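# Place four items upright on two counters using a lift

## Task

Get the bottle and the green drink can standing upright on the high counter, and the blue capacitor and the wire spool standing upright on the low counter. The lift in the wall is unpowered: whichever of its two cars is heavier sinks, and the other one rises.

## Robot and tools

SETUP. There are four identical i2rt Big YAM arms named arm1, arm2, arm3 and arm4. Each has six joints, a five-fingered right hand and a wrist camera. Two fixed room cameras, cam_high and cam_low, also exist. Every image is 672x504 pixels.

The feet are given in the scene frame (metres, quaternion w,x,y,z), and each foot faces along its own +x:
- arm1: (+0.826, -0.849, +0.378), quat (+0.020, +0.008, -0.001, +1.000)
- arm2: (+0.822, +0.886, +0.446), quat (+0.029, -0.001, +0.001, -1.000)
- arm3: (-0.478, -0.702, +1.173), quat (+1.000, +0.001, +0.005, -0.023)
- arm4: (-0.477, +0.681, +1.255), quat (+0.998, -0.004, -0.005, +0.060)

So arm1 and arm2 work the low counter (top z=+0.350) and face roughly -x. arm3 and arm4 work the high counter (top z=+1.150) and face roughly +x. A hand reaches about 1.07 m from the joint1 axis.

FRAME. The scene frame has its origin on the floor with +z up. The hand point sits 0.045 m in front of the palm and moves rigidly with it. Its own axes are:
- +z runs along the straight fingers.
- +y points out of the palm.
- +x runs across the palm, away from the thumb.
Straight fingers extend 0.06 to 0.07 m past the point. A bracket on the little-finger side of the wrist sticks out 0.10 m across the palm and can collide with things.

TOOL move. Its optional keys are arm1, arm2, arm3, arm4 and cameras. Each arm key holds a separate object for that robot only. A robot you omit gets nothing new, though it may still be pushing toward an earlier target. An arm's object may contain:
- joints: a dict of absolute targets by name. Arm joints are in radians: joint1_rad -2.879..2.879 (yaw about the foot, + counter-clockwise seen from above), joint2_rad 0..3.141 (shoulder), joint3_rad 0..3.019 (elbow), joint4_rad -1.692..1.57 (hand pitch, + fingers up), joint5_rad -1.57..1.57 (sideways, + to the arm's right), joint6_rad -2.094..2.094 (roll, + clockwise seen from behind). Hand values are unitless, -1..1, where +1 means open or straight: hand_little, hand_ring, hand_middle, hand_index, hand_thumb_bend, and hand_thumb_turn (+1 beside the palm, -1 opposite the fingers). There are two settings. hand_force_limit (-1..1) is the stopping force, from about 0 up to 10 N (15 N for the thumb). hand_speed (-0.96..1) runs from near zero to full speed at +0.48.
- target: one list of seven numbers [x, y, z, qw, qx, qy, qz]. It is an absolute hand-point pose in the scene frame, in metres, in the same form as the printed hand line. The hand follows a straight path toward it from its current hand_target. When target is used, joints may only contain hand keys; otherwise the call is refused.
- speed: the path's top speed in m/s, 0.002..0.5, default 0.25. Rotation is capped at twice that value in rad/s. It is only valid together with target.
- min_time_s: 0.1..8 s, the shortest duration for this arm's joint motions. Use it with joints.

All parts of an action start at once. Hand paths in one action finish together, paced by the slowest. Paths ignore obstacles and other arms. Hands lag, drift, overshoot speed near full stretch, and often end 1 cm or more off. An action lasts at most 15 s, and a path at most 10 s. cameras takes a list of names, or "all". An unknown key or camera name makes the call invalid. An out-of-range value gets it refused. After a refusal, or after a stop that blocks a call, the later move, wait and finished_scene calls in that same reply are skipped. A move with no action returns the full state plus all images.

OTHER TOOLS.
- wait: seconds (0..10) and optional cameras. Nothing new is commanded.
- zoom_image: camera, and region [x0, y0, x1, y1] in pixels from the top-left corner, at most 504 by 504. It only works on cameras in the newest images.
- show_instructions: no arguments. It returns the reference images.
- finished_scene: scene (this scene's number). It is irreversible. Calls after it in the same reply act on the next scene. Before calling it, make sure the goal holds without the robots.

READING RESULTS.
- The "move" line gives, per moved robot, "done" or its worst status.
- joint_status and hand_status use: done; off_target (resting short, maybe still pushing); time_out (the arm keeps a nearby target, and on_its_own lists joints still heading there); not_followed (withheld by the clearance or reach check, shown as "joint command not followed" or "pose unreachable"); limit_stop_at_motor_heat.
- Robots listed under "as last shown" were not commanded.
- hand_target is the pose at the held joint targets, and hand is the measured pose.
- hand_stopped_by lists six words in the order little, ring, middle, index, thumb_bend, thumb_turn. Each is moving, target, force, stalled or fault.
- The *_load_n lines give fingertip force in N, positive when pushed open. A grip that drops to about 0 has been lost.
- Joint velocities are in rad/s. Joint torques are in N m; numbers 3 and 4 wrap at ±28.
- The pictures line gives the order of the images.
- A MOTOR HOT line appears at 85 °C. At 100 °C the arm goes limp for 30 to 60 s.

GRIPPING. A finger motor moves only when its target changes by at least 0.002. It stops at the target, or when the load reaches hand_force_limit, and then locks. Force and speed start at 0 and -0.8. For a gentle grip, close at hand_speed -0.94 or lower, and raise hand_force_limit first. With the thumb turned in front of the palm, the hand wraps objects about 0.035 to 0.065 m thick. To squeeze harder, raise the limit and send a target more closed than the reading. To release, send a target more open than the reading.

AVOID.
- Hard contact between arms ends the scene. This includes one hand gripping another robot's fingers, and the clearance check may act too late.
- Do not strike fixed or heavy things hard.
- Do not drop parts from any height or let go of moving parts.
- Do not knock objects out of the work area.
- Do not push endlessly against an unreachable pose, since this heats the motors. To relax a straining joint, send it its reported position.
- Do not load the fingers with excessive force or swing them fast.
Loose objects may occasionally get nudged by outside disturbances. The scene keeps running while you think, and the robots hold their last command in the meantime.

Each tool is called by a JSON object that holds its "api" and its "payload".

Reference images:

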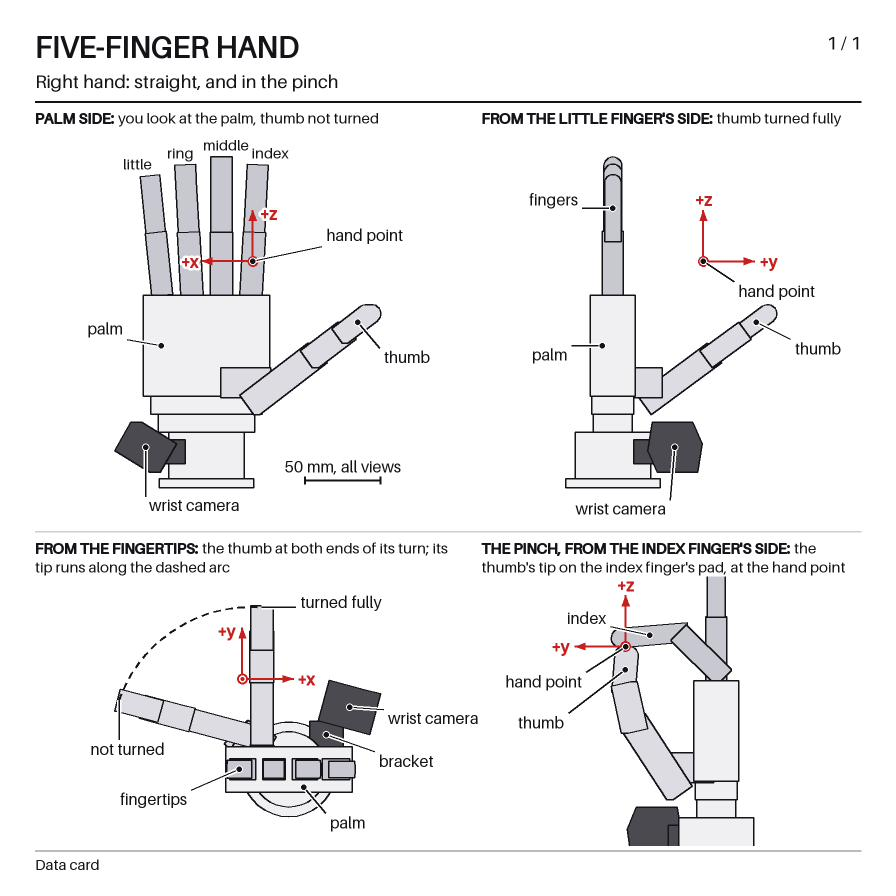

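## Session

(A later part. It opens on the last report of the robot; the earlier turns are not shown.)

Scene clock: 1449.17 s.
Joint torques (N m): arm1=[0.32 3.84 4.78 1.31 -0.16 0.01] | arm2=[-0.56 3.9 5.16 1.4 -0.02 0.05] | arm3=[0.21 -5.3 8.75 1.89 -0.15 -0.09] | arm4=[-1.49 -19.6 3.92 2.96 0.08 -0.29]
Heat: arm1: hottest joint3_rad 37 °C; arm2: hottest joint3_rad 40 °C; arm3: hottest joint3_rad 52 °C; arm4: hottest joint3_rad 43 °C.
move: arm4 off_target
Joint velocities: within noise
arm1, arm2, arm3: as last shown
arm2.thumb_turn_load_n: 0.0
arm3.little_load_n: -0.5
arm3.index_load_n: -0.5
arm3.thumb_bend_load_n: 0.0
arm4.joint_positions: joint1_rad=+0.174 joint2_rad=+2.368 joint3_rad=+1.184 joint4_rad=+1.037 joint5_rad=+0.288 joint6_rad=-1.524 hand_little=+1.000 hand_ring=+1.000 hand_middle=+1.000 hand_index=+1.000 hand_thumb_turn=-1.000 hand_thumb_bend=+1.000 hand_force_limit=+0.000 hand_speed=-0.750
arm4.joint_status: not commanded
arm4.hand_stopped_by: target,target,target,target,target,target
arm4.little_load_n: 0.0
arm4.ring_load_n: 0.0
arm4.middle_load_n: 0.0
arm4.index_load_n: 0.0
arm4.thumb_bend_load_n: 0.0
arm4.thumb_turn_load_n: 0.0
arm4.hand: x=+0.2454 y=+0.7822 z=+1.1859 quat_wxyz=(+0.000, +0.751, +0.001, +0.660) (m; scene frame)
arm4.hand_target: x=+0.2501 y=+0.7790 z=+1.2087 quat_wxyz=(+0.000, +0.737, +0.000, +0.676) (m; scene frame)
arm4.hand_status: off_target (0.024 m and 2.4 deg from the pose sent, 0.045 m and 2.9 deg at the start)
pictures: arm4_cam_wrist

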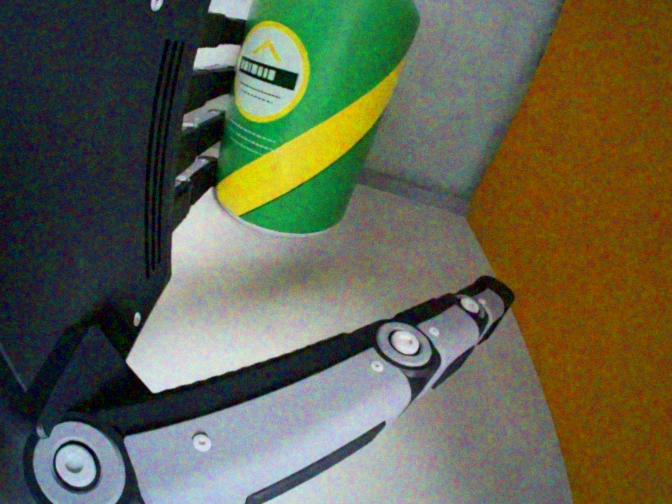

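{"api": "wait", "payload": {"seconds": 0.5, "cameras": ["arm4_cam_wrist"]}}

{"api": "zoom_image", "payload": {"camera": "arm4_cam_wrist", "region": [150, 0, 522, 300]}}

Scene clock: 1457.53 s.
Joint torques (N m): arm1=[0.32 3.9 4.78 1.31 -0.15 0.01] | arm2=[-0.56 3.9 5.18 1.4 -0.02 0.05] | arm3=[0.21 -5.36 8.75 1.89 -0.14 -0.09] | arm4=[-1.67 -19.78 3.9 2.86 0.17 -0.29]
Heat: arm1: hottest joint3_rad 37 °C; arm2: hottest joint3_rad 40 °C; arm3: hottest joint3_rad 52 °C; arm4: hottest joint3_rad 43 °C.
Joint velocities: within noise
arm1.joint_positions: joint1_rad=-0.310 joint2_rad=+0.796 joint3_rad=+2.084 joint4_rad=-1.385 joint5_rad=+0.005 joint6_rad=-1.210 hand_little=+1.000 hand_ring=+1.000 hand_middle=+1.000 hand_index=+1.000 hand_thumb_turn=-1.000 hand_thumb_bend=+1.000 hand_force_limit=+0.000 hand_speed=-0.750
arm1.joint_status: not commanded
arm1.hand_stopped_by: target,target,target,target,target,target
arm1.little_load_n: 0.0
arm1.ring_load_n: 0.0
arm1.middle_load_n: 0.0
arm1.index_load_n: 0.0
arm1.thumb_bend_load_n: 0.0
arm1.thumb_turn_load_n: 0.0
arm1.hand: x=+0.6902 y=-0.7463 z=+1.1202 quat_wxyz=(-0.678, +0.259, +0.688, -0.003) (m; scene frame)
arm1.hand_target: x=+0.6914 y=-0.7499 z=+1.1212 quat_wxyz=(-0.677, +0.258, +0.690, -0.011) (m; scene frame)
arm1.hand_status: not commanded
arm2.joint_positions: joint1_rad=+0.908 joint2_rad=+0.796 joint3_rad=+2.087 joint4_rad=-1.380 joint5_rad=+0.012 joint6_rad=-1.214 hand_little=+1.000 hand_ring=+1.000 hand_middle=+1.000 hand_index=+1.000 hand_thumb_turn=-1.000 hand_thumb_bend=+1.000 hand_force_limit=+0.000 hand_speed=-0.750
arm2.joint_status: not commanded
arm2.hand_stopped_by: target,target,target,target,target,target
arm2.little_load_n: 0.0
arm2.ring_load_n: 0.0
arm2.middle_load_n: 0.0
arm2.index_load_n: 0.0
arm2.thumb_bend_load_n: 0.0
arm2.thumb_turn_load_n: 0.0
arm2.hand: x=+0.6851 y=+0.7696 z=+1.1885 quat_wxyz=(+0.536, +0.218, -0.705, +0.410) (m; scene frame)
arm2.hand_target: x=+0.6870 y=+0.7720 z=+1.1870 quat_wxyz=(+0.531, +0.212, -0.711, +0.410) (m; scene frame)
arm2.hand_status: not commanded
arm3.joint_positions: joint1_rad=-0.462 joint2_rad=+1.532 joint3_rad=+0.818 joint4_rad=-0.237 joint5_rad=-0.111 joint6_rad=-0.142 hand_little=+1.000 hand_ring=+1.000 hand_middle=+1.000 hand_index=+1.000 hand_thumb_turn=+1.000 hand_thumb_bend=+0.800 hand_force_limit=+0.400 hand_speed=-0.400
arm3.joint_status: not commanded
arm3.hand_stopped_by: target,target,target,target,target,target
arm3.little_load_n: 0.0
arm3.ring_load_n: -0.5
arm3.middle_load_n: -0.5
arm3.index_load_n: 0.0
arm3.thumb_bend_load_n: -0.5
arm3.thumb_turn_load_n: 0.0
arm3.hand: x=-0.0505 y=-0.8915 z=+1.1768 quat_wxyz=(-0.179, +0.553, -0.776, +0.246) (m; scene frame)
arm3.hand_target: x=-0.0360 y=-0.8939 z=+1.1636 quat_wxyz=(-0.178, +0.561, -0.771, +0.243) (m; scene frame)
arm3.hand_status: not commanded
arm4.joint_positions: joint1_rad=+0.174 joint2_rad=+2.368 joint3_rad=+1.184 joint4_rad=+1.037 joint5_rad=+0.286 joint6_rad=-1.524 hand_little=+1.000 hand_ring=+1.000 hand_middle=+1.000 hand_index=+1.000 hand_thumb_turn=-1.000 hand_thumb_bend=+1.000 hand_force_limit=+0.000 hand_speed=-0.750
arm4.joint_status: not commanded
arm4.hand_stopped_by: target,target,target,target,target,target
arm4.little_load_n: 0.0
arm4.ring_load_n: 0.0
arm4.middle_load_n: 0.0
arm4.index_load_n: 0.0
arm4.thumb_bend_load_n: 0.0
arm4.thumb_turn_load_n: 0.5
arm4.hand: x=+0.2455 y=+0.7825 z=+1.1859 quat_wxyz=(-0.001, +0.751, +0.002, +0.660) (m; scene frame)
arm4.hand_target: x=+0.2500 y=+0.7787 z=+1.2086 quat_wxyz=(+0.001, +0.737, +0.000, +0.676) (m; scene frame)
arm4.hand_status: off_target (0.024 m and 2.4 deg from the pose sent, 0.045 m and 2.9 deg at the start)
wait: 0.50 s; at rest from the start
pictures: arm4_cam_wrist

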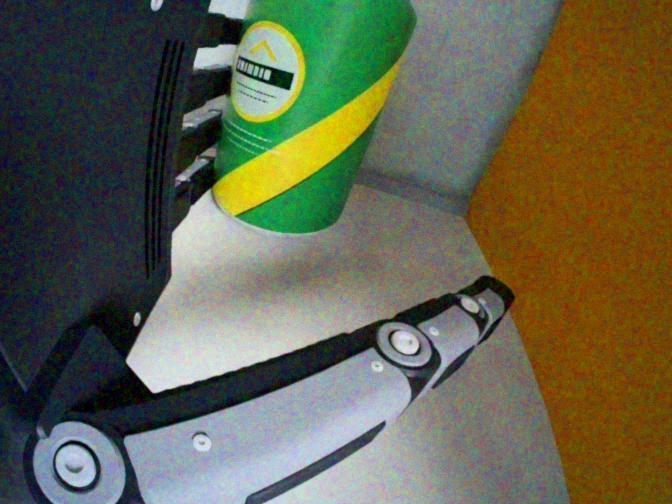

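Scaled by 1.355 from the camera's 672x504 image, which has a finer 960x720 frame.

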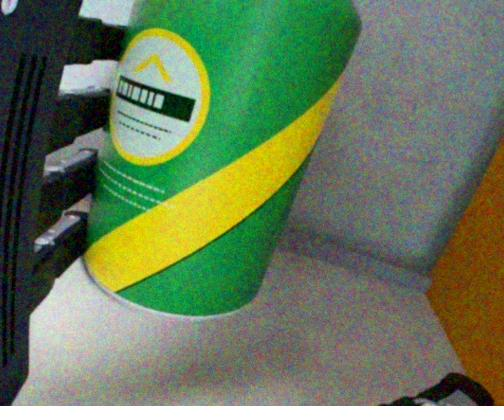

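{"api": "move", "payload": {"arm4": {"target":[0.21,0.785,1.215,0,0.7373,0,0.6756],"speed":0.1}}}

{"api": "move", "payload": {"arm4": {"target":[0.22,0.819,1.215,0,0.7373,0,0.6756],"speed":0.1,"joints":{"hand_index":0.55,"hand_middle":0.55,"hand_ring":0.55}}, "cameras": ["arm4_cam_wrist"]}}

Scene clock: 1487.77 s.
Joint torques (N m): arm1=[0.32 3.84 4.77 1.31 -0.16 0.01] | arm2=[-0.62 3.9 5.16 1.39 -0.02 0.04] | arm3=[0.21 -5.36 8.76 1.88 -0.15 -0.09] | arm4=[-0.79 -18.37 3.41 2.95 0.25 -0.29]
Heat: arm1: hottest joint3_rad 37 °C; arm2: hottest joint3_rad 40 °C; arm3: hottest joint3_rad 52 °C; arm4: hottest joint3_rad 41 °C.
move: arm4 off_target
Joint velocities: within noise
arm1, arm2, arm3: as last shown
arm3.ring_load_n: 0.0
arm3.thumb_bend_load_n: 0.0
arm3.thumb_turn_load_n: -0.5
arm4.joint_positions: joint1_rad=+0.198 joint2_rad=+2.314 joint3_rad=+1.063 joint4_rad=+1.105 joint5_rad=+0.314 joint6_rad=-1.524 hand_little=+1.000 hand_ring=+1.000 hand_middle=+1.000 hand_index=+1.000 hand_thumb_turn=-1.000 hand_thumb_bend=+1.000 hand_force_limit=+0.000 hand_speed=-0.750
arm4.joint_status: not commanded
arm4.hand_stopped_by: target,target,target,target,target,target
arm4.little_load_n: 0.0
arm4.ring_load_n: 0.0
arm4.middle_load_n: 0.0
arm4.index_load_n: 0.0
arm4.thumb_bend_load_n: 0.0
arm4.thumb_turn_load_n: 0.0
arm4.hand: x=+0.2071 y=+0.7830 z=+1.1941 quat_wxyz=(+0.002, +0.751, +0.002, +0.661) (m; scene frame)
arm4.hand_target: x=+0.2103 y=+0.7850 z=+1.2150 quat_wxyz=(+0.000, +0.737, +0.000, +0.676) (m; scene frame)
arm4.hand_status: off_target (0.021 m and 2.3 deg from the pose sent, 0.046 m and 2.4 deg at the start)
pictures: none

Scene clock: 1488.90 s.
Joint torques (N m): arm1=[0.32 3.9 4.78 1.31 -0.16 0.01] | arm2=[-0.56 3.9 5.16 1.39 -0.02 0.04] | arm3=[0.21 -5.36 8.76 1.89 -0.15 -0.09] | arm4=[-0.67 -17.14 6.48 1.39 0.28 -0.22]
Heat: arm1: hottest joint3_rad 37 °C; arm2: hottest joint3_rad 40 °C; arm3: hottest joint3_rad 52 °C; arm4: hottest joint3_rad 41 °C.
move: arm4 off_target
Joint velocities: within noise
arm1, arm2, arm3: as last shown
arm3.ring_load_n: -0.5
arm4.joint_positions: joint1_rad=+0.252 joint2_rad=+2.314 joint3_rad=+1.090 joint4_rad=+1.092 joint5_rad=+0.367 joint6_rad=-1.524 hand_little=+1.000 hand_ring=+0.550 hand_middle=+0.550 hand_index=+0.550 hand_thumb_turn=-1.000 hand_thumb_bend=+1.000 hand_force_limit=+0.000 hand_speed=-0.750
arm4.joint_status: all done
arm4.hand_stopped_by: target,target,target,target,target,target
arm4.little_load_n: 0.0
arm4.ring_load_n: 0.0
arm4.middle_load_n: 0.0
arm4.index_load_n: 0.0
arm4.thumb_bend_load_n: 0.0
arm4.thumb_turn_load_n: 0.5
arm4.hand: x=+0.2075 y=+0.8129 z=+1.2013 quat_wxyz=(+0.002, +0.746, +0.003, +0.666) (m; scene frame)
arm4.hand_target: x=+0.2194 y=+0.8189 z=+1.2152 quat_wxyz=(+0.000, +0.737, +0.000, +0.676) (m; scene frame)
arm4.hand_status: off_target (0.019 m and 1.5 deg from the pose sent, 0.044 m and 2.3 deg at the start)
pictures: arm4_cam_wrist

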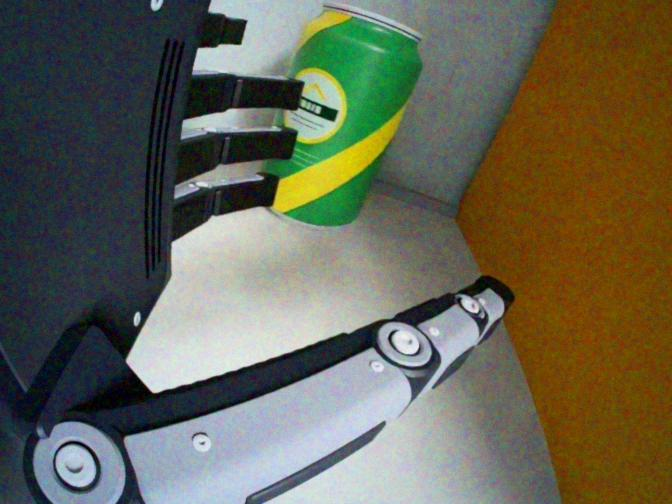

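{"api": "move", "payload": {"arm4": {"target":[0.262,0.829,1.214,0,0.7373,0,0.6756],"speed":0.1}, "cameras": ["arm4_cam_wrist"]}}

{"api": "zoom_image", "payload": {"camera": "arm4_cam_wrist", "region": [150, 0, 522, 300]}}

Scene clock: 1498.93 s.
Joint torques (N m): arm1=[0.26 3.84 4.77 1.28 -0.15 0.01] | arm2=[-0.56 3.9 5.18 1.4 -0.02 0.04] | arm3=[0.21 -5.36 8.76 1.89 -0.14 -0.09] | arm4=[-1.67 -16.21 7.66 1.4 0 -0.23]
Heat: arm1: hottest joint3_rad 37 °C; arm2: hottest joint3_rad 40 °C; arm3: hottest joint3_rad 52 °C; arm4: hottest joint3_rad 43 °C.
move: arm4 off_target
Joint velocities: within noise
arm1, arm2, arm3: as last shown
arm3.thumb_turn_load_n: 0.0
arm4.joint_positions: joint1_rad=+0.252 joint2_rad=+2.338 joint3_rad=+1.225 joint4_rad=+1.002 joint5_rad=+0.364 joint6_rad=-1.524 hand_little=+1.000 hand_ring=+0.550 hand_middle=+0.550 hand_index=+0.550 hand_thumb_turn=-1.000 hand_thumb_bend=+1.000 hand_force_limit=+0.000 hand_speed=-0.750
arm4.joint_status: not commanded
arm4.hand_stopped_by: target,target,target,target,target,target
arm4.little_load_n: 0.0
arm4.ring_load_n: 0.0
arm4.middle_load_n: 0.0
arm4.index_load_n: 0.0
arm4.thumb_bend_load_n: 0.0
arm4.thumb_turn_load_n: 0.5
arm4.hand: x=+0.2503 y=+0.8309 z=+1.2159 quat_wxyz=(-0.002, +0.739, +0.001, +0.674) (m; scene frame)
arm4.hand_target: x=+0.2614 y=+0.8288 z=+1.2140 quat_wxyz=(+0.000, +0.738, +0.000, +0.675) (m; scene frame)
arm4.hand_status: off_target (0.012 m and 0.4 deg from the pose sent, 0.058 m and 1.5 deg at the start)
pictures: arm4_cam_wrist

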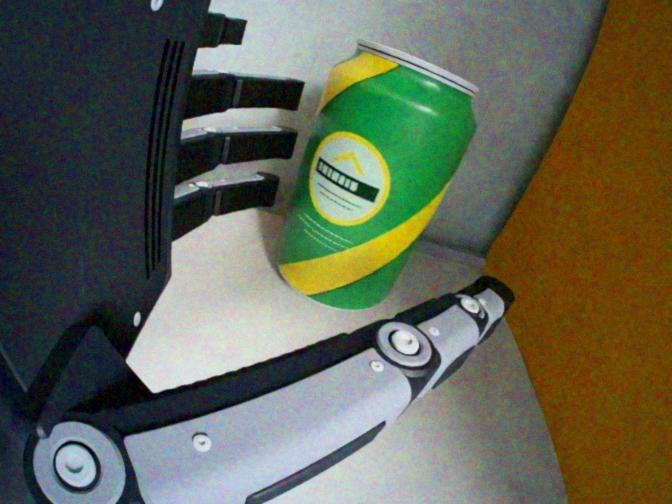

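Scaled by 1.355 from the camera's 672x504 image, which has a finer 960x720 frame.

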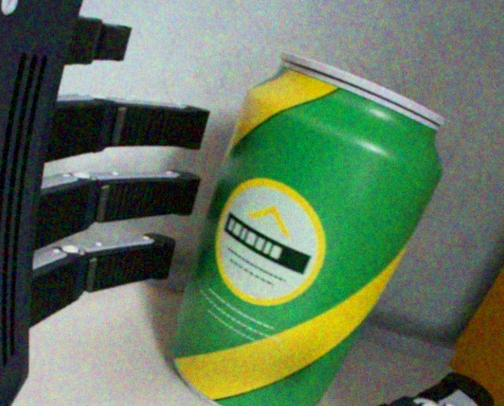

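{"api": "move", "payload": {"arm4": {"target":[0.318,0.826,1.207,0,0.7402,0,0.6724],"speed":0.06}, "cameras": ["arm4_cam_wrist"]}}

Scene clock: 1507.77 s.
Joint torques (N m): arm1=[0.26 3.9 4.78 1.31 -0.15 0.01] | arm2=[-0.56 3.96 5.18 1.4 -0.02 0.05] | arm3=[0.21 -5.3 8.76 1.88 -0.14 -0.09] | arm4=[-1.2 -17.44 8.79 1.48 0.03 -0.23]
Heat: arm1: hottest joint3_rad 37 °C; arm2: hottest joint3_rad 40 °C; arm3: hottest joint3_rad 52 °C; arm4: hottest joint3_rad 44 °C.
move: arm4 off_target
Joint velocities: within noise
arm1, arm2, arm3: as last shown
arm4.joint_positions: joint1_rad=+0.214 joint2_rad=+2.414 joint3_rad=+1.408 joint4_rad=+0.888 joint5_rad=+0.328 joint6_rad=-1.524 hand_little=+1.000 hand_ring=+0.550 hand_middle=+0.550 hand_index=+0.550 hand_thumb_turn=-1.000 hand_thumb_bend=+1.000 hand_force_limit=+0.000 hand_speed=-0.750
arm4.joint_status: not commanded
arm4.hand_stopped_by: target,target,target,target,target,target
arm4.little_load_n: 0.0
arm4.ring_load_n: 0.0
arm4.middle_load_n: 0.0
arm4.index_load_n: 0.0
arm4.thumb_bend_load_n: 0.0
arm4.thumb_turn_load_n: 0.5
arm4.hand: x=+0.3062 y=+0.8266 z=+1.2096 quat_wxyz=(-0.002, +0.742, +0.000, +0.671) (m; scene frame)
arm4.hand_target: x=+0.3174 y=+0.8258 z=+1.2073 quat_wxyz=(+0.000, +0.740, +0.000, +0.673) (m; scene frame)
arm4.hand_status: off_target (0.012 m and 0.4 deg from the pose sent, 0.068 m and 0.3 deg at the start)
pictures: arm4_cam_wrist

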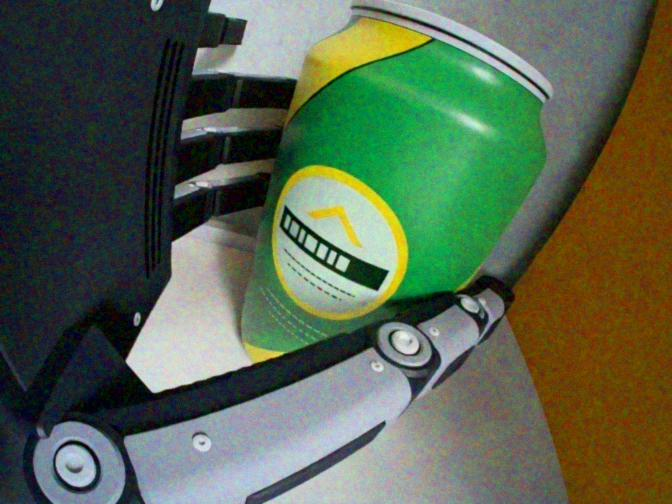

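{"api": "move", "payload": {"arm4": {"joints":{"hand_speed":-0.85,"hand_index":0.28,"hand_middle":0.3,"hand_ring":0.3}}, "cameras": ["arm4_cam_wrist"]}}

Scene clock: 1512.70 s.
Joint torques (N m): arm1=[0.38 3.9 4.79 1.31 -0.16 0.01] | arm2=[-0.56 3.96 5.15 1.4 -0.02 0.04] | arm3=[0.21 -5.3 8.75 1.89 -0.15 -0.09] | arm4=[-1.26 -17.61 8.83 1.39 0.01 -0.24]
Heat: arm1: hottest joint3_rad 37 °C; arm2: hottest joint3_rad 40 °C; arm3: hottest joint3_rad 53 °C; arm4: hottest joint3_rad 44 °C.
move: arm4 done
Joint velocities: within noise
arm1, arm2, arm3: as last shown
arm2.thumb_turn_load_n: 0.5
arm3.ring_load_n: 0.0
arm4.joint_positions: joint1_rad=+0.214 joint2_rad=+2.414 joint3_rad=+1.408 joint4_rad=+0.888 joint5_rad=+0.328 joint6_rad=-1.524 hand_little=+1.000 hand_ring=+0.300 hand_middle=+0.300 hand_index=+0.280 hand_thumb_turn=-1.000 hand_thumb_bend=+1.000 hand_force_limit=+0.000 hand_speed=-0.850
arm4.joint_status: all done
arm4.hand_stopped_by: target,target,target,target,target,target
arm4.little_load_n: 0.0
arm4.ring_load_n: 0.0
arm4.middle_load_n: 0.0
arm4.index_load_n: 0.0
arm4.thumb_bend_load_n: 0.0
arm4.thumb_turn_load_n: 0.5
arm4.hand: x=+0.3063 y=+0.8266 z=+1.2097 quat_wxyz=(-0.002, +0.742, +0.000, +0.671) (m; scene frame)
arm4.hand_target: x=+0.3175 y=+0.8258 z=+1.2074 quat_wxyz=(+0.000, +0.740, +0.000, +0.673) (m; scene frame)
arm4.hand_status: not commanded
pictures: arm4_cam_wrist

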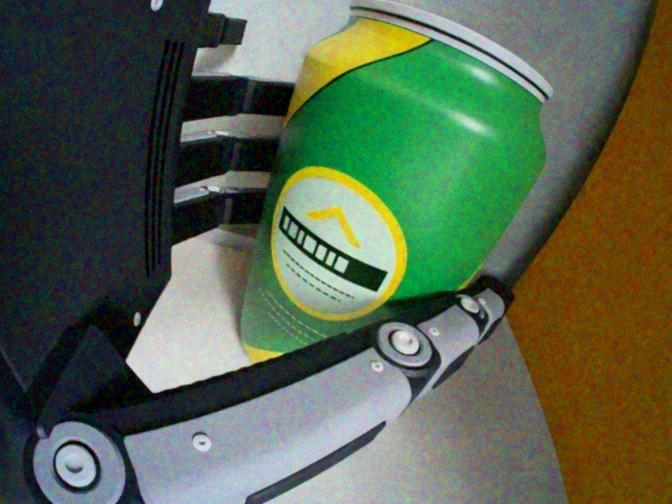

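{"api": "move", "payload": {"arm4": {"joints":{"hand_speed":-0.85,"hand_index":-1,"hand_middle":-1,"hand_ring":-1,"hand_thumb_bend":-1}}, "cameras": ["arm4_cam_wrist"]}}

Scene clock: 1524.03 s.
Joint torques (N m): arm1=[0.38 3.84 4.77 1.29 -0.16 0.01] | arm2=[-0.56 3.96 5.18 1.39 -0.02 0.05] | arm3=[0.21 -5.36 8.76 1.89 -0.15 -0.09] | arm4=[-1.61 -17.61 8.61 1.46 0.09 -0.24]
Heat: arm1: hottest joint3_rad 37 °C; arm2: hottest joint3_rad 40 °C; arm3: hottest joint3_rad 53 °C; arm4: hottest joint3_rad 46 °C.
move: arm4 off_target
Joint velocities: within noise
arm1, arm2, arm3: as last shown
arm1.thumb_bend_load_n: -0.5
arm4.joint_positions: joint1_rad=+0.214 joint2_rad=+2.415 joint3_rad=+1.410 joint4_rad=+0.888 joint5_rad=+0.326 joint6_rad=-1.524 hand_little=+1.000 hand_ring=+0.068 hand_middle=+0.109 hand_index=+0.158 hand_thumb_turn=-1.000 hand_thumb_bend=+0.940 hand_force_limit=+0.000 hand_speed=-0.850
arm4.joint_status: hand_ring off_target (ended at +0.068, target -1.000); hand_middle off_target (ended at +0.109, target -1.000); hand_index off_target (ended at +0.158, target -1.000); hand_thumb_bend off_target (ended at +0.940, target -1.000); the others done
arm4.hand_stopped_by: target,force,force,force,force,target
arm4.little_load_n: 0.0
arm4.ring_load_n: 7.0
arm4.middle_load_n: 4.5
arm4.index_load_n: 0.5
arm4.thumb_bend_load_n: 11.0
arm4.thumb_turn_load_n: 5.5
arm4.hand: x=+0.3070 y=+0.8271 z=+1.2100 quat_wxyz=(-0.003, +0.741, +0.001, +0.671) (m; scene frame)
arm4.hand_target: x=+0.3173 y=+0.8257 z=+1.2073 quat_wxyz=(+0.000, +0.740, +0.000, +0.673) (m; scene frame)
arm4.hand_status: not commanded
pictures: arm4_cam_wrist

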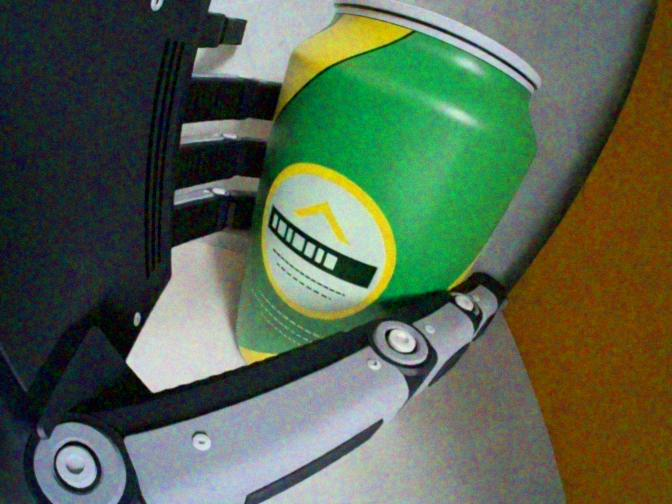

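{"api": "move", "payload": {"arm4": {"target":[0.265,0.826,1.212,0,0.7402,0,0.6724],"speed":0.06}, "cameras": ["arm4_cam_wrist"]}}

Scene clock: 1530.10 s.
Joint torques (N m): arm1=[0.32 3.9 4.78 1.29 -0.15 0.01] | arm2=[-0.56 3.9 5.16 1.39 -0.02 0.04] | arm3=[0.21 -5.36 8.75 1.89 -0.14 -0.09] | arm4=[-0.09 -19.6 3.77 2.29 0.32 -0.19]
Heat: arm1: hottest joint3_rad 37 °C; arm2: hottest joint3_rad 40 °C; arm3: hottest joint3_rad 53 °C; arm4: hottest joint3_rad 46 °C.
move: arm4 done
Joint velocities: within noise
arm1, arm2, arm3: as last shown
arm1.thumb_bend_load_n: 0.0
arm4.joint_positions: joint1_rad=+0.226 joint2_rad=+2.373 joint3_rad=+1.288 joint4_rad=+0.967 joint5_rad=+0.349 joint6_rad=-1.524 hand_little=+1.000 hand_ring=+0.068 hand_middle=+0.109 hand_index=+0.158 hand_thumb_turn=-1.000 hand_thumb_bend=+0.940 hand_force_limit=+0.000 hand_speed=-0.850
arm4.joint_status: not commanded
arm4.hand_stopped_by: target,force,force,force,force,target
arm4.little_load_n: 0.0
arm4.ring_load_n: 4.5
arm4.middle_load_n: 5.5
arm4.index_load_n: 3.0
arm4.thumb_bend_load_n: 11.5
arm4.thumb_turn_load_n: 4.5
arm4.hand: x=+0.2706 y=+0.8205 z=+1.2077 quat_wxyz=(+0.002, +0.742, -0.002, +0.671) (m; scene frame)
arm4.hand_target: x=+0.2653 y=+0.8259 z=+1.2121 quat_wxyz=(+0.000, +0.740, +0.000, +0.673) (m; scene frame)
arm4.hand_status: done (0.009 m and 0.4 deg from the pose sent, 0.042 m and 0.4 deg at the start)
pictures: arm4_cam_wrist

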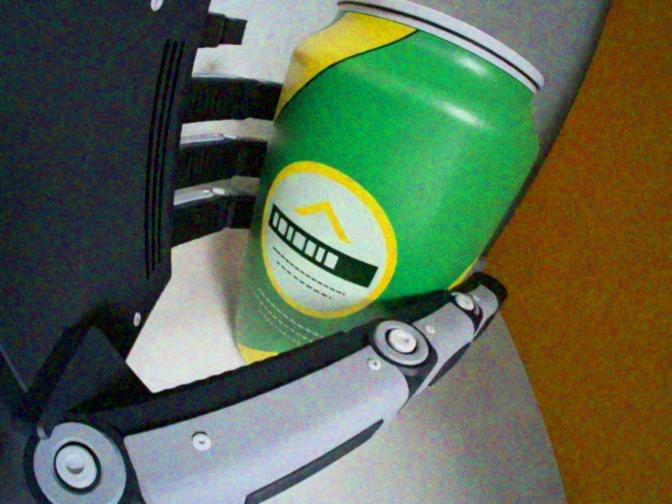

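{"api": "move", "payload": {"arm4": {"joints":{"hand_speed":-0.75,"hand_index":1,"hand_middle":1,"hand_ring":1,"hand_thumb_bend":1}}, "cameras": ["arm4_cam_wrist"]}}

{"api": "zoom_image", "payload": {"camera": "arm4_cam_wrist", "region": [168, 0, 672, 504]}}

Scene clock: 1535.30 s.
Joint torques (N m): arm1=[0.32 3.84 4.78 1.31 -0.15 0.01] | arm2=[-0.62 3.96 5.16 1.4 -0.02 0.05] | arm3=[0.21 -5.36 8.76 1.89 -0.15 -0.09] | arm4=[-0.5 -19.49 4.72 2.3 0.26 -0.19]
Heat: arm1: hottest joint3_rad 37 °C; arm2: hottest joint3_rad 40 °C; arm3: hottest joint3_rad 53 °C; arm4: hottest joint3_rad 46 °C.
move: arm4 done
Joint velocities: within noise
arm1.joint_positions: joint1_rad=-0.310 joint2_rad=+0.796 joint3_rad=+2.084 joint4_rad=-1.385 joint5_rad=+0.005 joint6_rad=-1.210 hand_little=+1.000 hand_ring=+1.000 hand_middle=+1.000 hand_index=+1.000 hand_thumb_turn=-1.000 hand_thumb_bend=+1.000 hand_force_limit=+0.000 hand_speed=-0.750
arm1.joint_status: not commanded
arm1.hand_stopped_by: target,target,target,target,target,target
arm1.little_load_n: 0.0
arm1.ring_load_n: 0.5
arm1.middle_load_n: 0.0
arm1.index_load_n: 0.0
arm1.thumb_bend_load_n: 0.0
arm1.thumb_turn_load_n: 0.5
arm1.hand: x=+0.6902 y=-0.7463 z=+1.1202 quat_wxyz=(-0.678, +0.259, +0.688, -0.003) (m; scene frame)
arm1.hand_target: x=+0.6914 y=-0.7499 z=+1.1212 quat_wxyz=(-0.677, +0.258, +0.690, -0.011) (m; scene frame)
arm1.hand_status: not commanded
arm2.joint_positions: joint1_rad=+0.908 joint2_rad=+0.796 joint3_rad=+2.087 joint4_rad=-1.380 joint5_rad=+0.012 joint6_rad=-1.214 hand_little=+1.000 hand_ring=+1.000 hand_middle=+1.000 hand_index=+1.000 hand_thumb_turn=-1.000 hand_thumb_bend=+1.000 hand_force_limit=+0.000 hand_speed=-0.750
arm2.joint_status: not commanded
arm2.hand_stopped_by: target,target,target,target,target,target
arm2.little_load_n: 0.0
arm2.ring_load_n: 0.0
arm2.middle_load_n: 0.0
arm2.index_load_n: 0.0
arm2.thumb_bend_load_n: 0.0
arm2.thumb_turn_load_n: 0.5
arm2.hand: x=+0.6851 y=+0.7696 z=+1.1885 quat_wxyz=(+0.536, +0.218, -0.705, +0.410) (m; scene frame)
arm2.hand_target: x=+0.6870 y=+0.7720 z=+1.1870 quat_wxyz=(+0.531, +0.212, -0.711, +0.410) (m; scene frame)
arm2.hand_status: not commanded
arm3.joint_positions: joint1_rad=-0.462 joint2_rad=+1.532 joint3_rad=+0.818 joint4_rad=-0.237 joint5_rad=-0.111 joint6_rad=-0.142 hand_little=+1.000 hand_ring=+1.000 hand_middle=+1.000 hand_index=+1.000 hand_thumb_turn=+1.000 hand_thumb_bend=+0.800 hand_force_limit=+0.400 hand_speed=-0.400
arm3.joint_status: not commanded
arm3.hand_stopped_by: target,target,target,target,target,target
arm3.little_load_n: 0.0
arm3.ring_load_n: 0.0
arm3.middle_load_n: -1.0
arm3.index_load_n: 0.0
arm3.thumb_bend_load_n: 0.0
arm3.thumb_turn_load_n: 0.0
arm3.hand: x=-0.0505 y=-0.8915 z=+1.1768 quat_wxyz=(-0.179, +0.553, -0.776, +0.246) (m; scene frame)
arm3.hand_target: x=-0.0360 y=-0.8939 z=+1.1637 quat_wxyz=(-0.178, +0.561, -0.771, +0.243) (m; scene frame)
arm3.hand_status: not commanded
arm4.joint_positions: joint1_rad=+0.230 joint2_rad=+2.373 joint3_rad=+1.275 joint4_rad=+0.967 joint5_rad=+0.351 joint6_rad=-1.524 hand_little=+1.000 hand_ring=+1.000 hand_middle=+1.000 hand_index=+1.000 hand_thumb_turn=-1.000 hand_thumb_bend=+1.000 hand_force_limit=+0.000 hand_speed=-0.750
arm4.joint_status: all done
arm4.hand_stopped_by: target,target,target,target,target,target
arm4.little_load_n: 0.0
arm4.ring_load_n: 0.0
arm4.middle_load_n: 0.0
arm4.index_load_n: 0.0
arm4.thumb_bend_load_n: 0.0
arm4.thumb_turn_load_n: 0.5
arm4.hand: x=+0.2651 y=+0.8209 z=+1.2023 quat_wxyz=(+0.003, +0.746, +0.000, +0.666) (m; scene frame)
arm4.hand_target: x=+0.2653 y=+0.8262 z=+1.2121 quat_wxyz=(+0.000, +0.740, +0.000, +0.673) (m; scene frame)
arm4.hand_status: not commanded
pictures: arm4_cam_wrist

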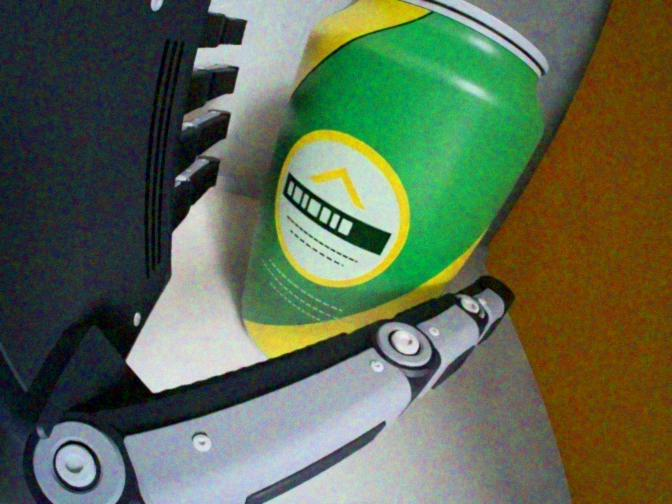

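Scaled by 1.000.

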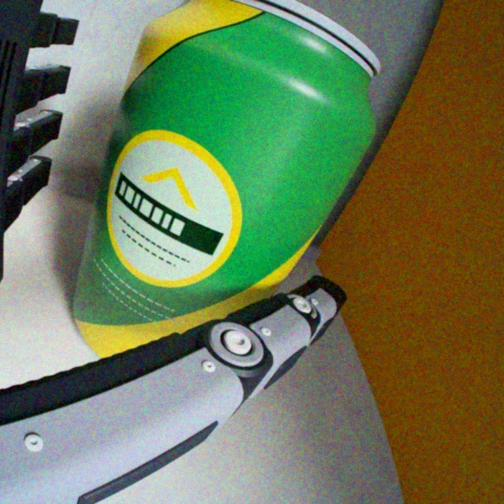

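{"api": "move", "payload": {"arm4": {"target":[0.289,0.806,1.208,0,0.7402,0,0.6724],"speed":0.06}, "cameras": ["arm4_cam_wrist"]}}

Scene clock: 1542.83 s.
Joint torques (N m): arm1=[0.26 3.84 4.78 1.29 -0.15 0.01] | arm2=[-0.56 3.9 5.16 1.4 -0.02 0.04] | arm3=[0.21 -5.36 8.75 1.89 -0.15 -0.09] | arm4=[-1.26 -17.2 8.02 1.4 0.02 -0.23]
Heat: arm1: hottest joint3_rad 37 °C; arm2: hottest joint3_rad 40 °C; arm3: hottest joint3_rad 53 °C; arm4: hottest joint3_rad 45 °C.
move: arm4 off_target
Joint velocities: within noise
arm1, arm2, arm3: as last shown
arm1.ring_load_n: 0.0
arm1.thumb_turn_load_n: 0.0
arm2.thumb_turn_load_n: 0.0
arm3.ring_load_n: -0.5
arm3.middle_load_n: -0.5
arm3.thumb_bend_load_n: -0.5
arm4.joint_positions: joint1_rad=+0.195 joint2_rad=+2.373 joint3_rad=+1.290 joint4_rad=+0.962 joint5_rad=+0.312 joint6_rad=-1.524 hand_little=+1.000 hand_ring=+1.000 hand_middle=+1.000 hand_index=+1.000 hand_thumb_turn=-1.000 hand_thumb_bend=+1.000 hand_force_limit=+0.000 hand_speed=-0.750
arm4.joint_status: not commanded
arm4.hand_stopped_by: target,target,target,target,target,target
arm4.little_load_n: 0.0
arm4.ring_load_n: 0.0
arm4.middle_load_n: 0.0
arm4.index_load_n: 0.0
arm4.thumb_bend_load_n: 0.0
arm4.thumb_turn_load_n: 0.5
arm4.hand: x=+0.2775 y=+0.8044 z=+1.2073 quat_wxyz=(-0.001, +0.743, -0.001, +0.669) (m; scene frame)
arm4.hand_target: x=+0.2885 y=+0.8059 z=+1.2082 quat_wxyz=(+0.000, +0.740, +0.000, +0.672) (m; scene frame)
arm4.hand_status: off_target (0.012 m and 0.5 deg from the pose sent, 0.029 m and 1.0 deg at the start)
pictures: arm4_cam_wrist

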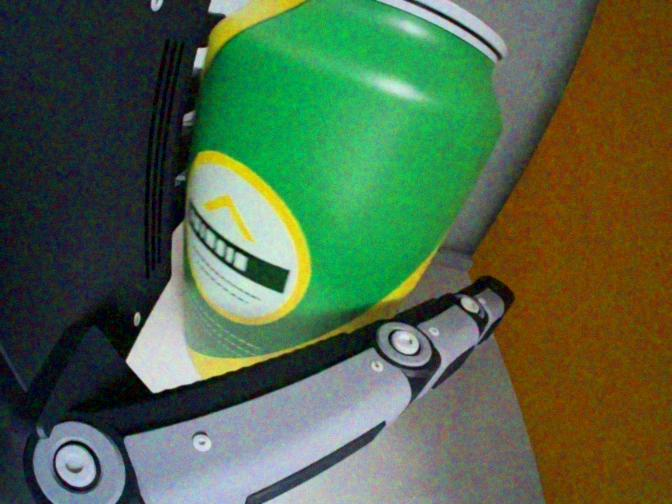

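{"api": "move", "payload": {"arm4": {"joints":{"hand_speed":-0.85,"hand_index":-1,"hand_middle":-1,"hand_ring":-1,"hand_thumb_bend":-1}}, "cameras": ["arm4_cam_wrist"]}}

Scene clock: 1553.93 s.
Joint torques (N m): arm1=[0.26 3.84 4.78 1.29 -0.16 0.01] | arm2=[-0.56 3.9 5.16 1.42 -0.02 0.05] | arm3=[0.15 -5.36 8.76 1.88 -0.14 -0.09] | arm4=[-1.32 -17.2 7.83 1.4 0.07 -0.25]
Heat: arm1: hottest joint3_rad 37 °C; arm2: hottest joint3_rad 40 °C; arm3: hottest joint3_rad 53 °C; arm4: hottest joint3_rad 46 °C.
move: arm4 off_target
Joint velocities: within noise
arm1, arm2, arm3: as last shown
arm1.thumb_turn_load_n: 0.5
arm2.thumb_turn_load_n: 0.5
arm3.ring_load_n: 0.0
arm3.middle_load_n: -1.0
arm3.thumb_bend_load_n: 0.0
arm4.joint_positions: joint1_rad=+0.196 joint2_rad=+2.373 joint3_rad=+1.293 joint4_rad=+0.962 joint5_rad=+0.311 joint6_rad=-1.524 hand_little=+1.000 hand_ring=+0.155 hand_middle=+0.197 hand_index=+0.252 hand_thumb_turn=-1.000 hand_thumb_bend=+0.633 hand_force_limit=+0.000 hand_speed=-0.850
arm4.joint_status: hand_ring off_target (ended at +0.155, target -1.000); hand_middle off_target (ended at +0.197, target -1.000); hand_index off_target (ended at +0.252, target -1.000); hand_thumb_bend off_target (ended at +0.633, target -1.000); the others done
arm4.hand_stopped_by: target,force,force,force,force,target
arm4.little_load_n: 0.0
arm4.ring_load_n: 5.0
arm4.middle_load_n: 4.5
arm4.index_load_n: 1.0
arm4.thumb_bend_load_n: 15.5
arm4.thumb_turn_load_n: 7.0
arm4.hand: x=+0.2785 y=+0.8056 z=+1.2084 quat_wxyz=(-0.002, +0.742, -0.001, +0.670) (m; scene frame)
arm4.hand_target: x=+0.2885 y=+0.8060 z=+1.2082 quat_wxyz=(+0.000, +0.740, +0.000, +0.672) (m; scene frame)
arm4.hand_status: not commanded
pictures: arm4_cam_wrist

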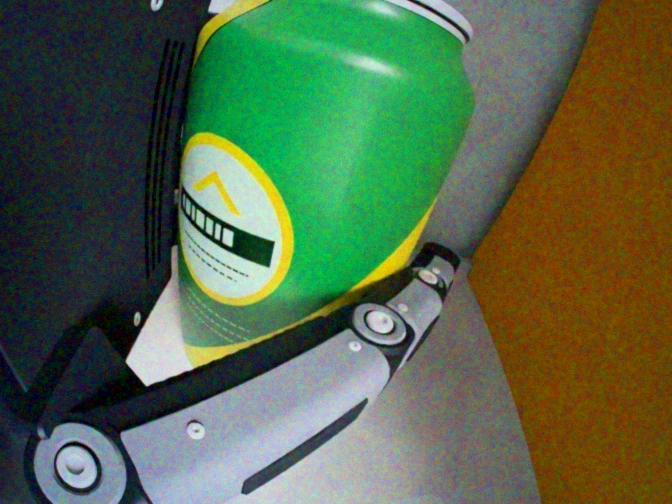

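{"api": "move", "payload": {"arm4": {"target":[0.23,0.825,1.29,0,0.7372,0,0.6756],"speed":0.1}, "cameras": ["arm4_cam_wrist"]}}

Scene clock: 1560.73 s.
Joint torques (N m): arm1=[0.26 3.9 4.77 1.29 -0.16 0.01] | arm2=[-0.56 3.9 5.16 1.39 -0.02 0.04] | arm3=[0.21 -5.36 8.76 1.89 -0.14 -0.09] | arm4=[-0.56 -21.13 5.68 2.14 0.35 -0.21]
Heat: arm1: hottest joint3_rad 37 °C; arm2: hottest joint3_rad 40 °C; arm3: hottest joint3_rad 53 °C; arm4: hottest joint3_rad 46 °C.
move: arm4 off_target
Joint velocities: within noise
arm1, arm2, arm3: as last shown
arm3.ring_load_n: -0.5
arm3.middle_load_n: -0.5
arm4.joint_positions: joint1_rad=+0.252 joint2_rad=+2.193 joint3_rad=+1.107 joint4_rad=+0.915 joint5_rad=+0.367 joint6_rad=-1.524 hand_little=+1.000 hand_ring=+0.155 hand_middle=+0.197 hand_index=+0.252 hand_thumb_turn=-1.000 hand_thumb_bend=+0.633 hand_force_limit=+0.000 hand_speed=-0.850
arm4.joint_status: not commanded
arm4.hand_stopped_by: target,force,force,force,force,target
arm4.little_load_n: 0.0
arm4.ring_load_n: 5.0
arm4.middle_load_n: 4.5
arm4.index_load_n: 1.0
arm4.thumb_bend_load_n: 15.5
arm4.thumb_turn_load_n: 8.0
arm4.hand: x=+0.2212 y=+0.8194 z=+1.2494 quat_wxyz=(+0.007, +0.758, +0.007, +0.653) (m; scene frame)
arm4.hand_target: x=+0.2296 y=+0.8244 z=+1.2893 quat_wxyz=(+0.000, +0.737, +0.000, +0.676) (m; scene frame)
arm4.hand_status: off_target (0.042 m and 3.7 deg from the pose sent, 0.097 m and 0.9 deg at the start)
pictures: arm4_cam_wrist

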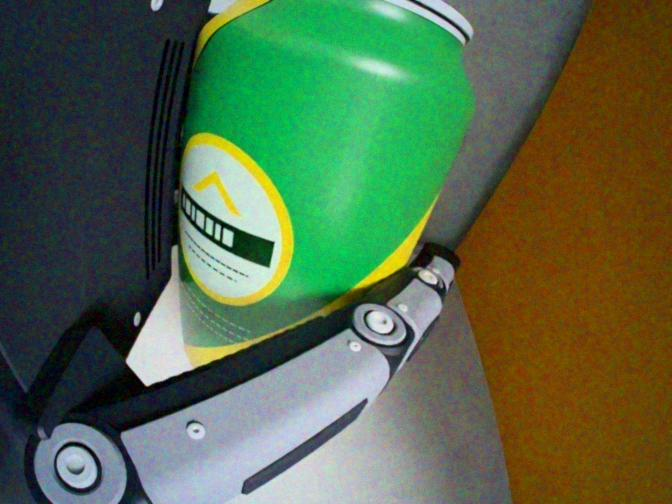

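{"api": "move", "payload": {"arm4": {"target":[0.08,0.835,1.345,0,0.7372,0,0.6756],"speed":0.12}}}

{"api": "move", "payload": {"arm4": {"target":[-0.04,0.85,1.37,-0.0616,0.7346,0.0671,0.6723],"speed":0.12}, "cameras": ["arm4_cam_wrist","cam_high"]}}

Scene clock: 1565.97 s.
Joint torques (N m): arm1=[0.26 3.9 4.78 1.31 -0.16 0.01] | arm2=[-0.56 3.9 5.16 1.4 -0.02 0.04] | arm3=[0.21 -5.36 8.76 1.88 -0.15 -0.09] | arm4=[-0.26 -15.38 5.07 3.43 0.45 -0.15]
Heat: arm1: hottest joint3_rad 37 °C; arm2: hottest joint3_rad 40 °C; arm3: hottest joint3_rad 53 °C; arm4: hottest joint3_rad 46 °C.
move: arm4 off_target
Joint velocities: within noise
arm1, arm2, arm3: as last shown
arm1.thumb_turn_load_n: 0.0
arm2.index_load_n: 0.5
arm3.ring_load_n: 0.0
arm3.thumb_turn_load_n: -0.5
arm4.joint_positions: joint1_rad=+0.400 joint2_rad=+1.853 joint3_rad=+0.704 joint4_rad=+0.942 joint5_rad=+0.515 joint6_rad=-1.510 hand_little=+1.000 hand_ring=+0.155 hand_middle=+0.197 hand_index=+0.252 hand_thumb_turn=-1.000 hand_thumb_bend=+0.633 hand_force_limit=+0.000 hand_speed=-0.850
arm4.joint_status: not commanded
arm4.hand_stopped_by: target,force,force,force,force,target
arm4.little_load_n: 0.0
arm4.ring_load_n: 5.0
arm4.middle_load_n: 5.0
arm4.index_load_n: 1.0
arm4.thumb_bend_load_n: 15.5
arm4.thumb_turn_load_n: 7.5
arm4.hand: x=+0.0741 y=+0.8279 z=+1.3094 quat_wxyz=(+0.017, +0.764, +0.016, +0.645) (m; scene frame)
arm4.hand_target: x=+0.0798 y=+0.8346 z=+1.3442 quat_wxyz=(+0.000, +0.738, +0.000, +0.675) (m; scene frame)
arm4.hand_status: off_target (0.037 m and 5.4 deg from the pose sent, 0.171 m and 3.7 deg at the start)
pictures: none

Scene clock: 1567.70 s.
Joint torques (N m): arm1=[0.32 3.84 4.78 1.31 -0.15 0.01] | arm2=[-0.56 3.96 5.16 1.39 -0.02 0.04] | arm3=[0.21 -5.36 8.76 1.89 -0.15 -0.09] | arm4=[-0.15 -10.11 4.93 2.88 0.37 -0.17]
Heat: arm1: hottest joint3_rad 37 °C; arm2: hottest joint3_rad 40 °C; arm3: hottest joint3_rad 53 °C; arm4: hottest joint3_rad 46 °C.
move: arm4 off_target
Joint velocities: within noise
arm1, arm2, arm3: as last shown
arm2.index_load_n: 0.0
arm3.thumb_turn_load_n: 0.0
arm4.joint_positions: joint1_rad=+0.547 joint2_rad=+1.546 joint3_rad=+0.387 joint4_rad=+0.979 joint5_rad=+0.484 joint6_rad=-1.510 hand_little=+1.000 hand_ring=+0.155 hand_middle=+0.197 hand_index=+0.252 hand_thumb_turn=-1.000 hand_thumb_bend=+0.633 hand_force_limit=+0.000 hand_speed=-0.850
arm4.joint_status: not commanded
arm4.hand_stopped_by: target,force,force,force,force,target
arm4.little_load_n: 0.0
arm4.ring_load_n: 5.0
arm4.middle_load_n: 5.0
arm4.index_load_n: 1.5
arm4.thumb_bend_load_n: 16.0
arm4.thumb_turn_load_n: 7.5
arm4.hand: x=-0.0426 y=+0.8435 z=+1.3461 quat_wxyz=(-0.047, +0.754, +0.078, +0.651) (m; scene frame)
arm4.hand_target: x=-0.0401 y=+0.8496 z=+1.3695 quat_wxyz=(-0.061, +0.735, +0.067, +0.672) (m; scene frame)
arm4.hand_status: off_target (0.025 m and 4.0 deg from the pose sent, 0.131 m and 11.7 deg at the start)
pictures: arm4_cam_wrist, cam_high

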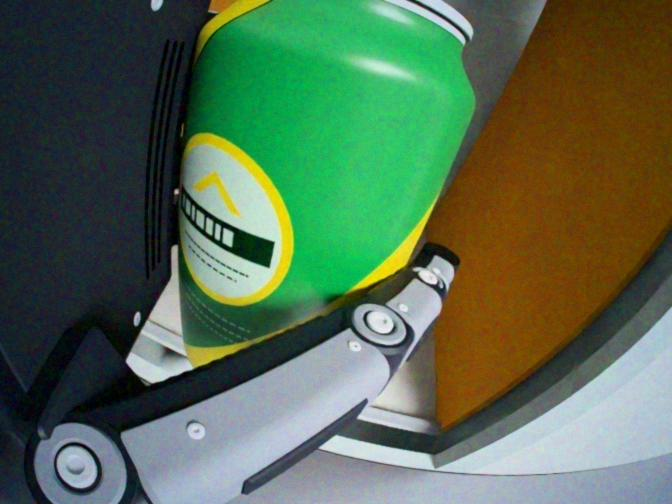

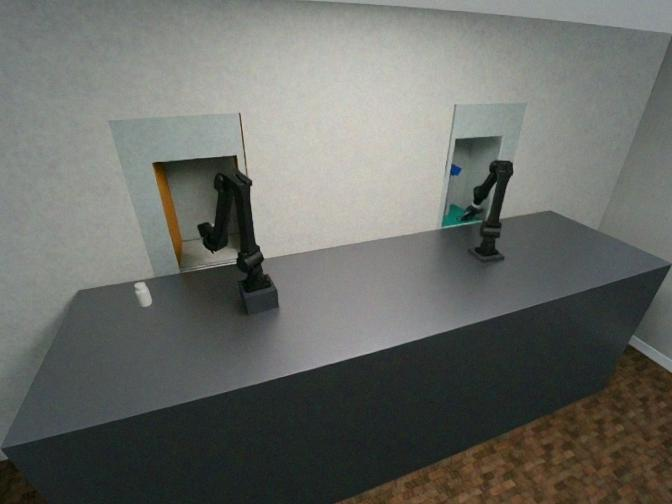

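{"api": "move", "payload": {"arm4": {"target":[-0.15,0.92,1.40,-0.1830,0.7044,0.1964,0.6572],"speed":0.12}}}

{"api": "move", "payload": {"arm4": {"target":[-0.18,1.02,1.36,-0.3038,0.6621,0.3374,0.5961],"speed":0.12}, "cameras": ["arm4_cam_wrist","cam_high"]}}

Scene clock: 1576.67 s.
Joint torques (N m): arm1=[0.26 3.9 4.79 1.31 -0.16 0.01] | arm2=[-0.56 3.9 5.16 1.4 -0.02 0.04] | arm3=[0.21 -5.36 8.75 1.89 -0.15 -0.09] | arm4=[-0.03 -5.54 6.43 2.1 0.22 -0.38]
Heat: arm1: hottest joint3_rad 37 °C; arm2: hottest joint3_rad 40 °C; arm3: hottest joint3_rad 53 °C; arm4: hottest joint3_rad 45 °C.
move: arm4 off_target
Joint velocities: within noise
arm1, arm2, arm3: as last shown
arm2.thumb_turn_load_n: 0.0
arm4.joint_positions: joint1_rad=+0.830 joint2_rad=+1.201 joint3_rad=+0.211 joint4_rad=+0.862 joint5_rad=+0.410 joint6_rad=-1.510 hand_little=+1.000 hand_ring=+0.155 hand_middle=+0.197 hand_index=+0.252 hand_thumb_turn=-1.000 hand_thumb_bend=+0.633 hand_force_limit=+0.000 hand_speed=-0.850
arm4.joint_status: not commanded
arm4.hand_stopped_by: target,force,force,force,force,target
arm4.little_load_n: 0.0
arm4.ring_load_n: 5.0
arm4.middle_load_n: 5.0
arm4.index_load_n: 1.0
arm4.thumb_bend_load_n: 15.5
arm4.thumb_turn_load_n: 8.0
arm4.hand: x=-0.1504 y=+0.9148 z=+1.3823 quat_wxyz=(-0.176, +0.719, +0.197, +0.643) (m; scene frame)
arm4.hand_target: x=-0.1499 y=+0.9200 z=+1.3998 quat_wxyz=(-0.182, +0.704, +0.197, +0.657) (m; scene frame)
arm4.hand_status: off_target (0.018 m and 2.4 deg from the pose sent, 0.142 m and 21.5 deg at the start)
pictures: none

Scene clock: 1579.07 s.
Joint torques (N m): arm1=[0.26 3.9 4.78 1.31 -0.16 0.01] | arm2=[-0.5 3.9 5.16 1.39 -0.02 0.05] | arm3=[0.21 -5.36 8.76 1.89 -0.15 -0.09] | arm4=[-0.21 -4.78 7.87 3.99 0.06 -0.6]
Heat: arm1: hottest joint3_rad 37 °C; arm2: hottest joint3_rad 40 °C; arm3: hottest joint3_rad 53 °C; arm4: hottest joint3_rad 45 °C.
move: arm4 off_target
Joint velocities: within noise
arm1, arm2, arm3: as last shown
arm4.joint_positions: joint1_rad=+0.885 joint2_rad=+1.418 joint3_rad=+0.211 joint4_rad=+1.000 joint5_rad=+0.071 joint6_rad=-1.513 hand_little=+1.000 hand_ring=+0.155 hand_middle=+0.197 hand_index=+0.252 hand_thumb_turn=-1.000 hand_thumb_bend=+0.633 hand_force_limit=+0.000 hand_speed=-0.850
arm4.joint_status: not commanded
arm4.hand_stopped_by: target,force,force,force,force,target
arm4.little_load_n: 0.0
arm4.ring_load_n: 5.0
arm4.middle_load_n: 5.0
arm4.index_load_n: 1.0
arm4.thumb_bend_load_n: 15.5
arm4.thumb_turn_load_n: 7.5
arm4.hand: x=-0.1927 y=+0.9956 z=+1.3262 quat_wxyz=(-0.291, +0.699, +0.337, +0.560) (m; scene frame)
arm4.hand_target: x=-0.1818 y=+1.0178 z=+1.3601 quat_wxyz=(-0.303, +0.664, +0.337, +0.595) (m; scene frame)
arm4.hand_status: off_target (0.044 m and 6.1 deg from the pose sent, 0.112 m and 23.4 deg at the start)
pictures: arm4_cam_wrist, cam_high

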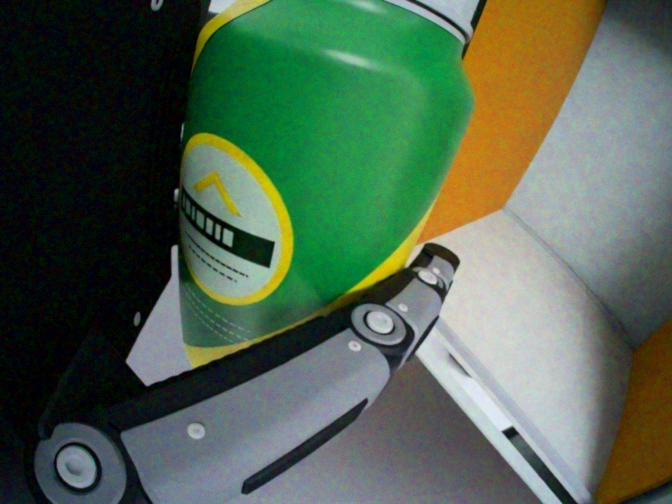

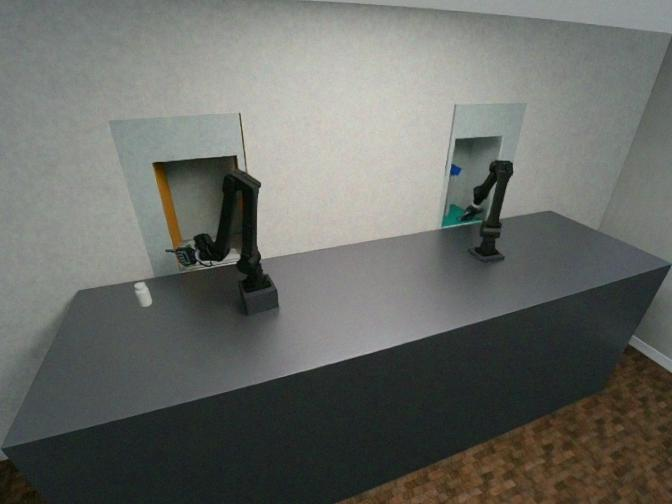

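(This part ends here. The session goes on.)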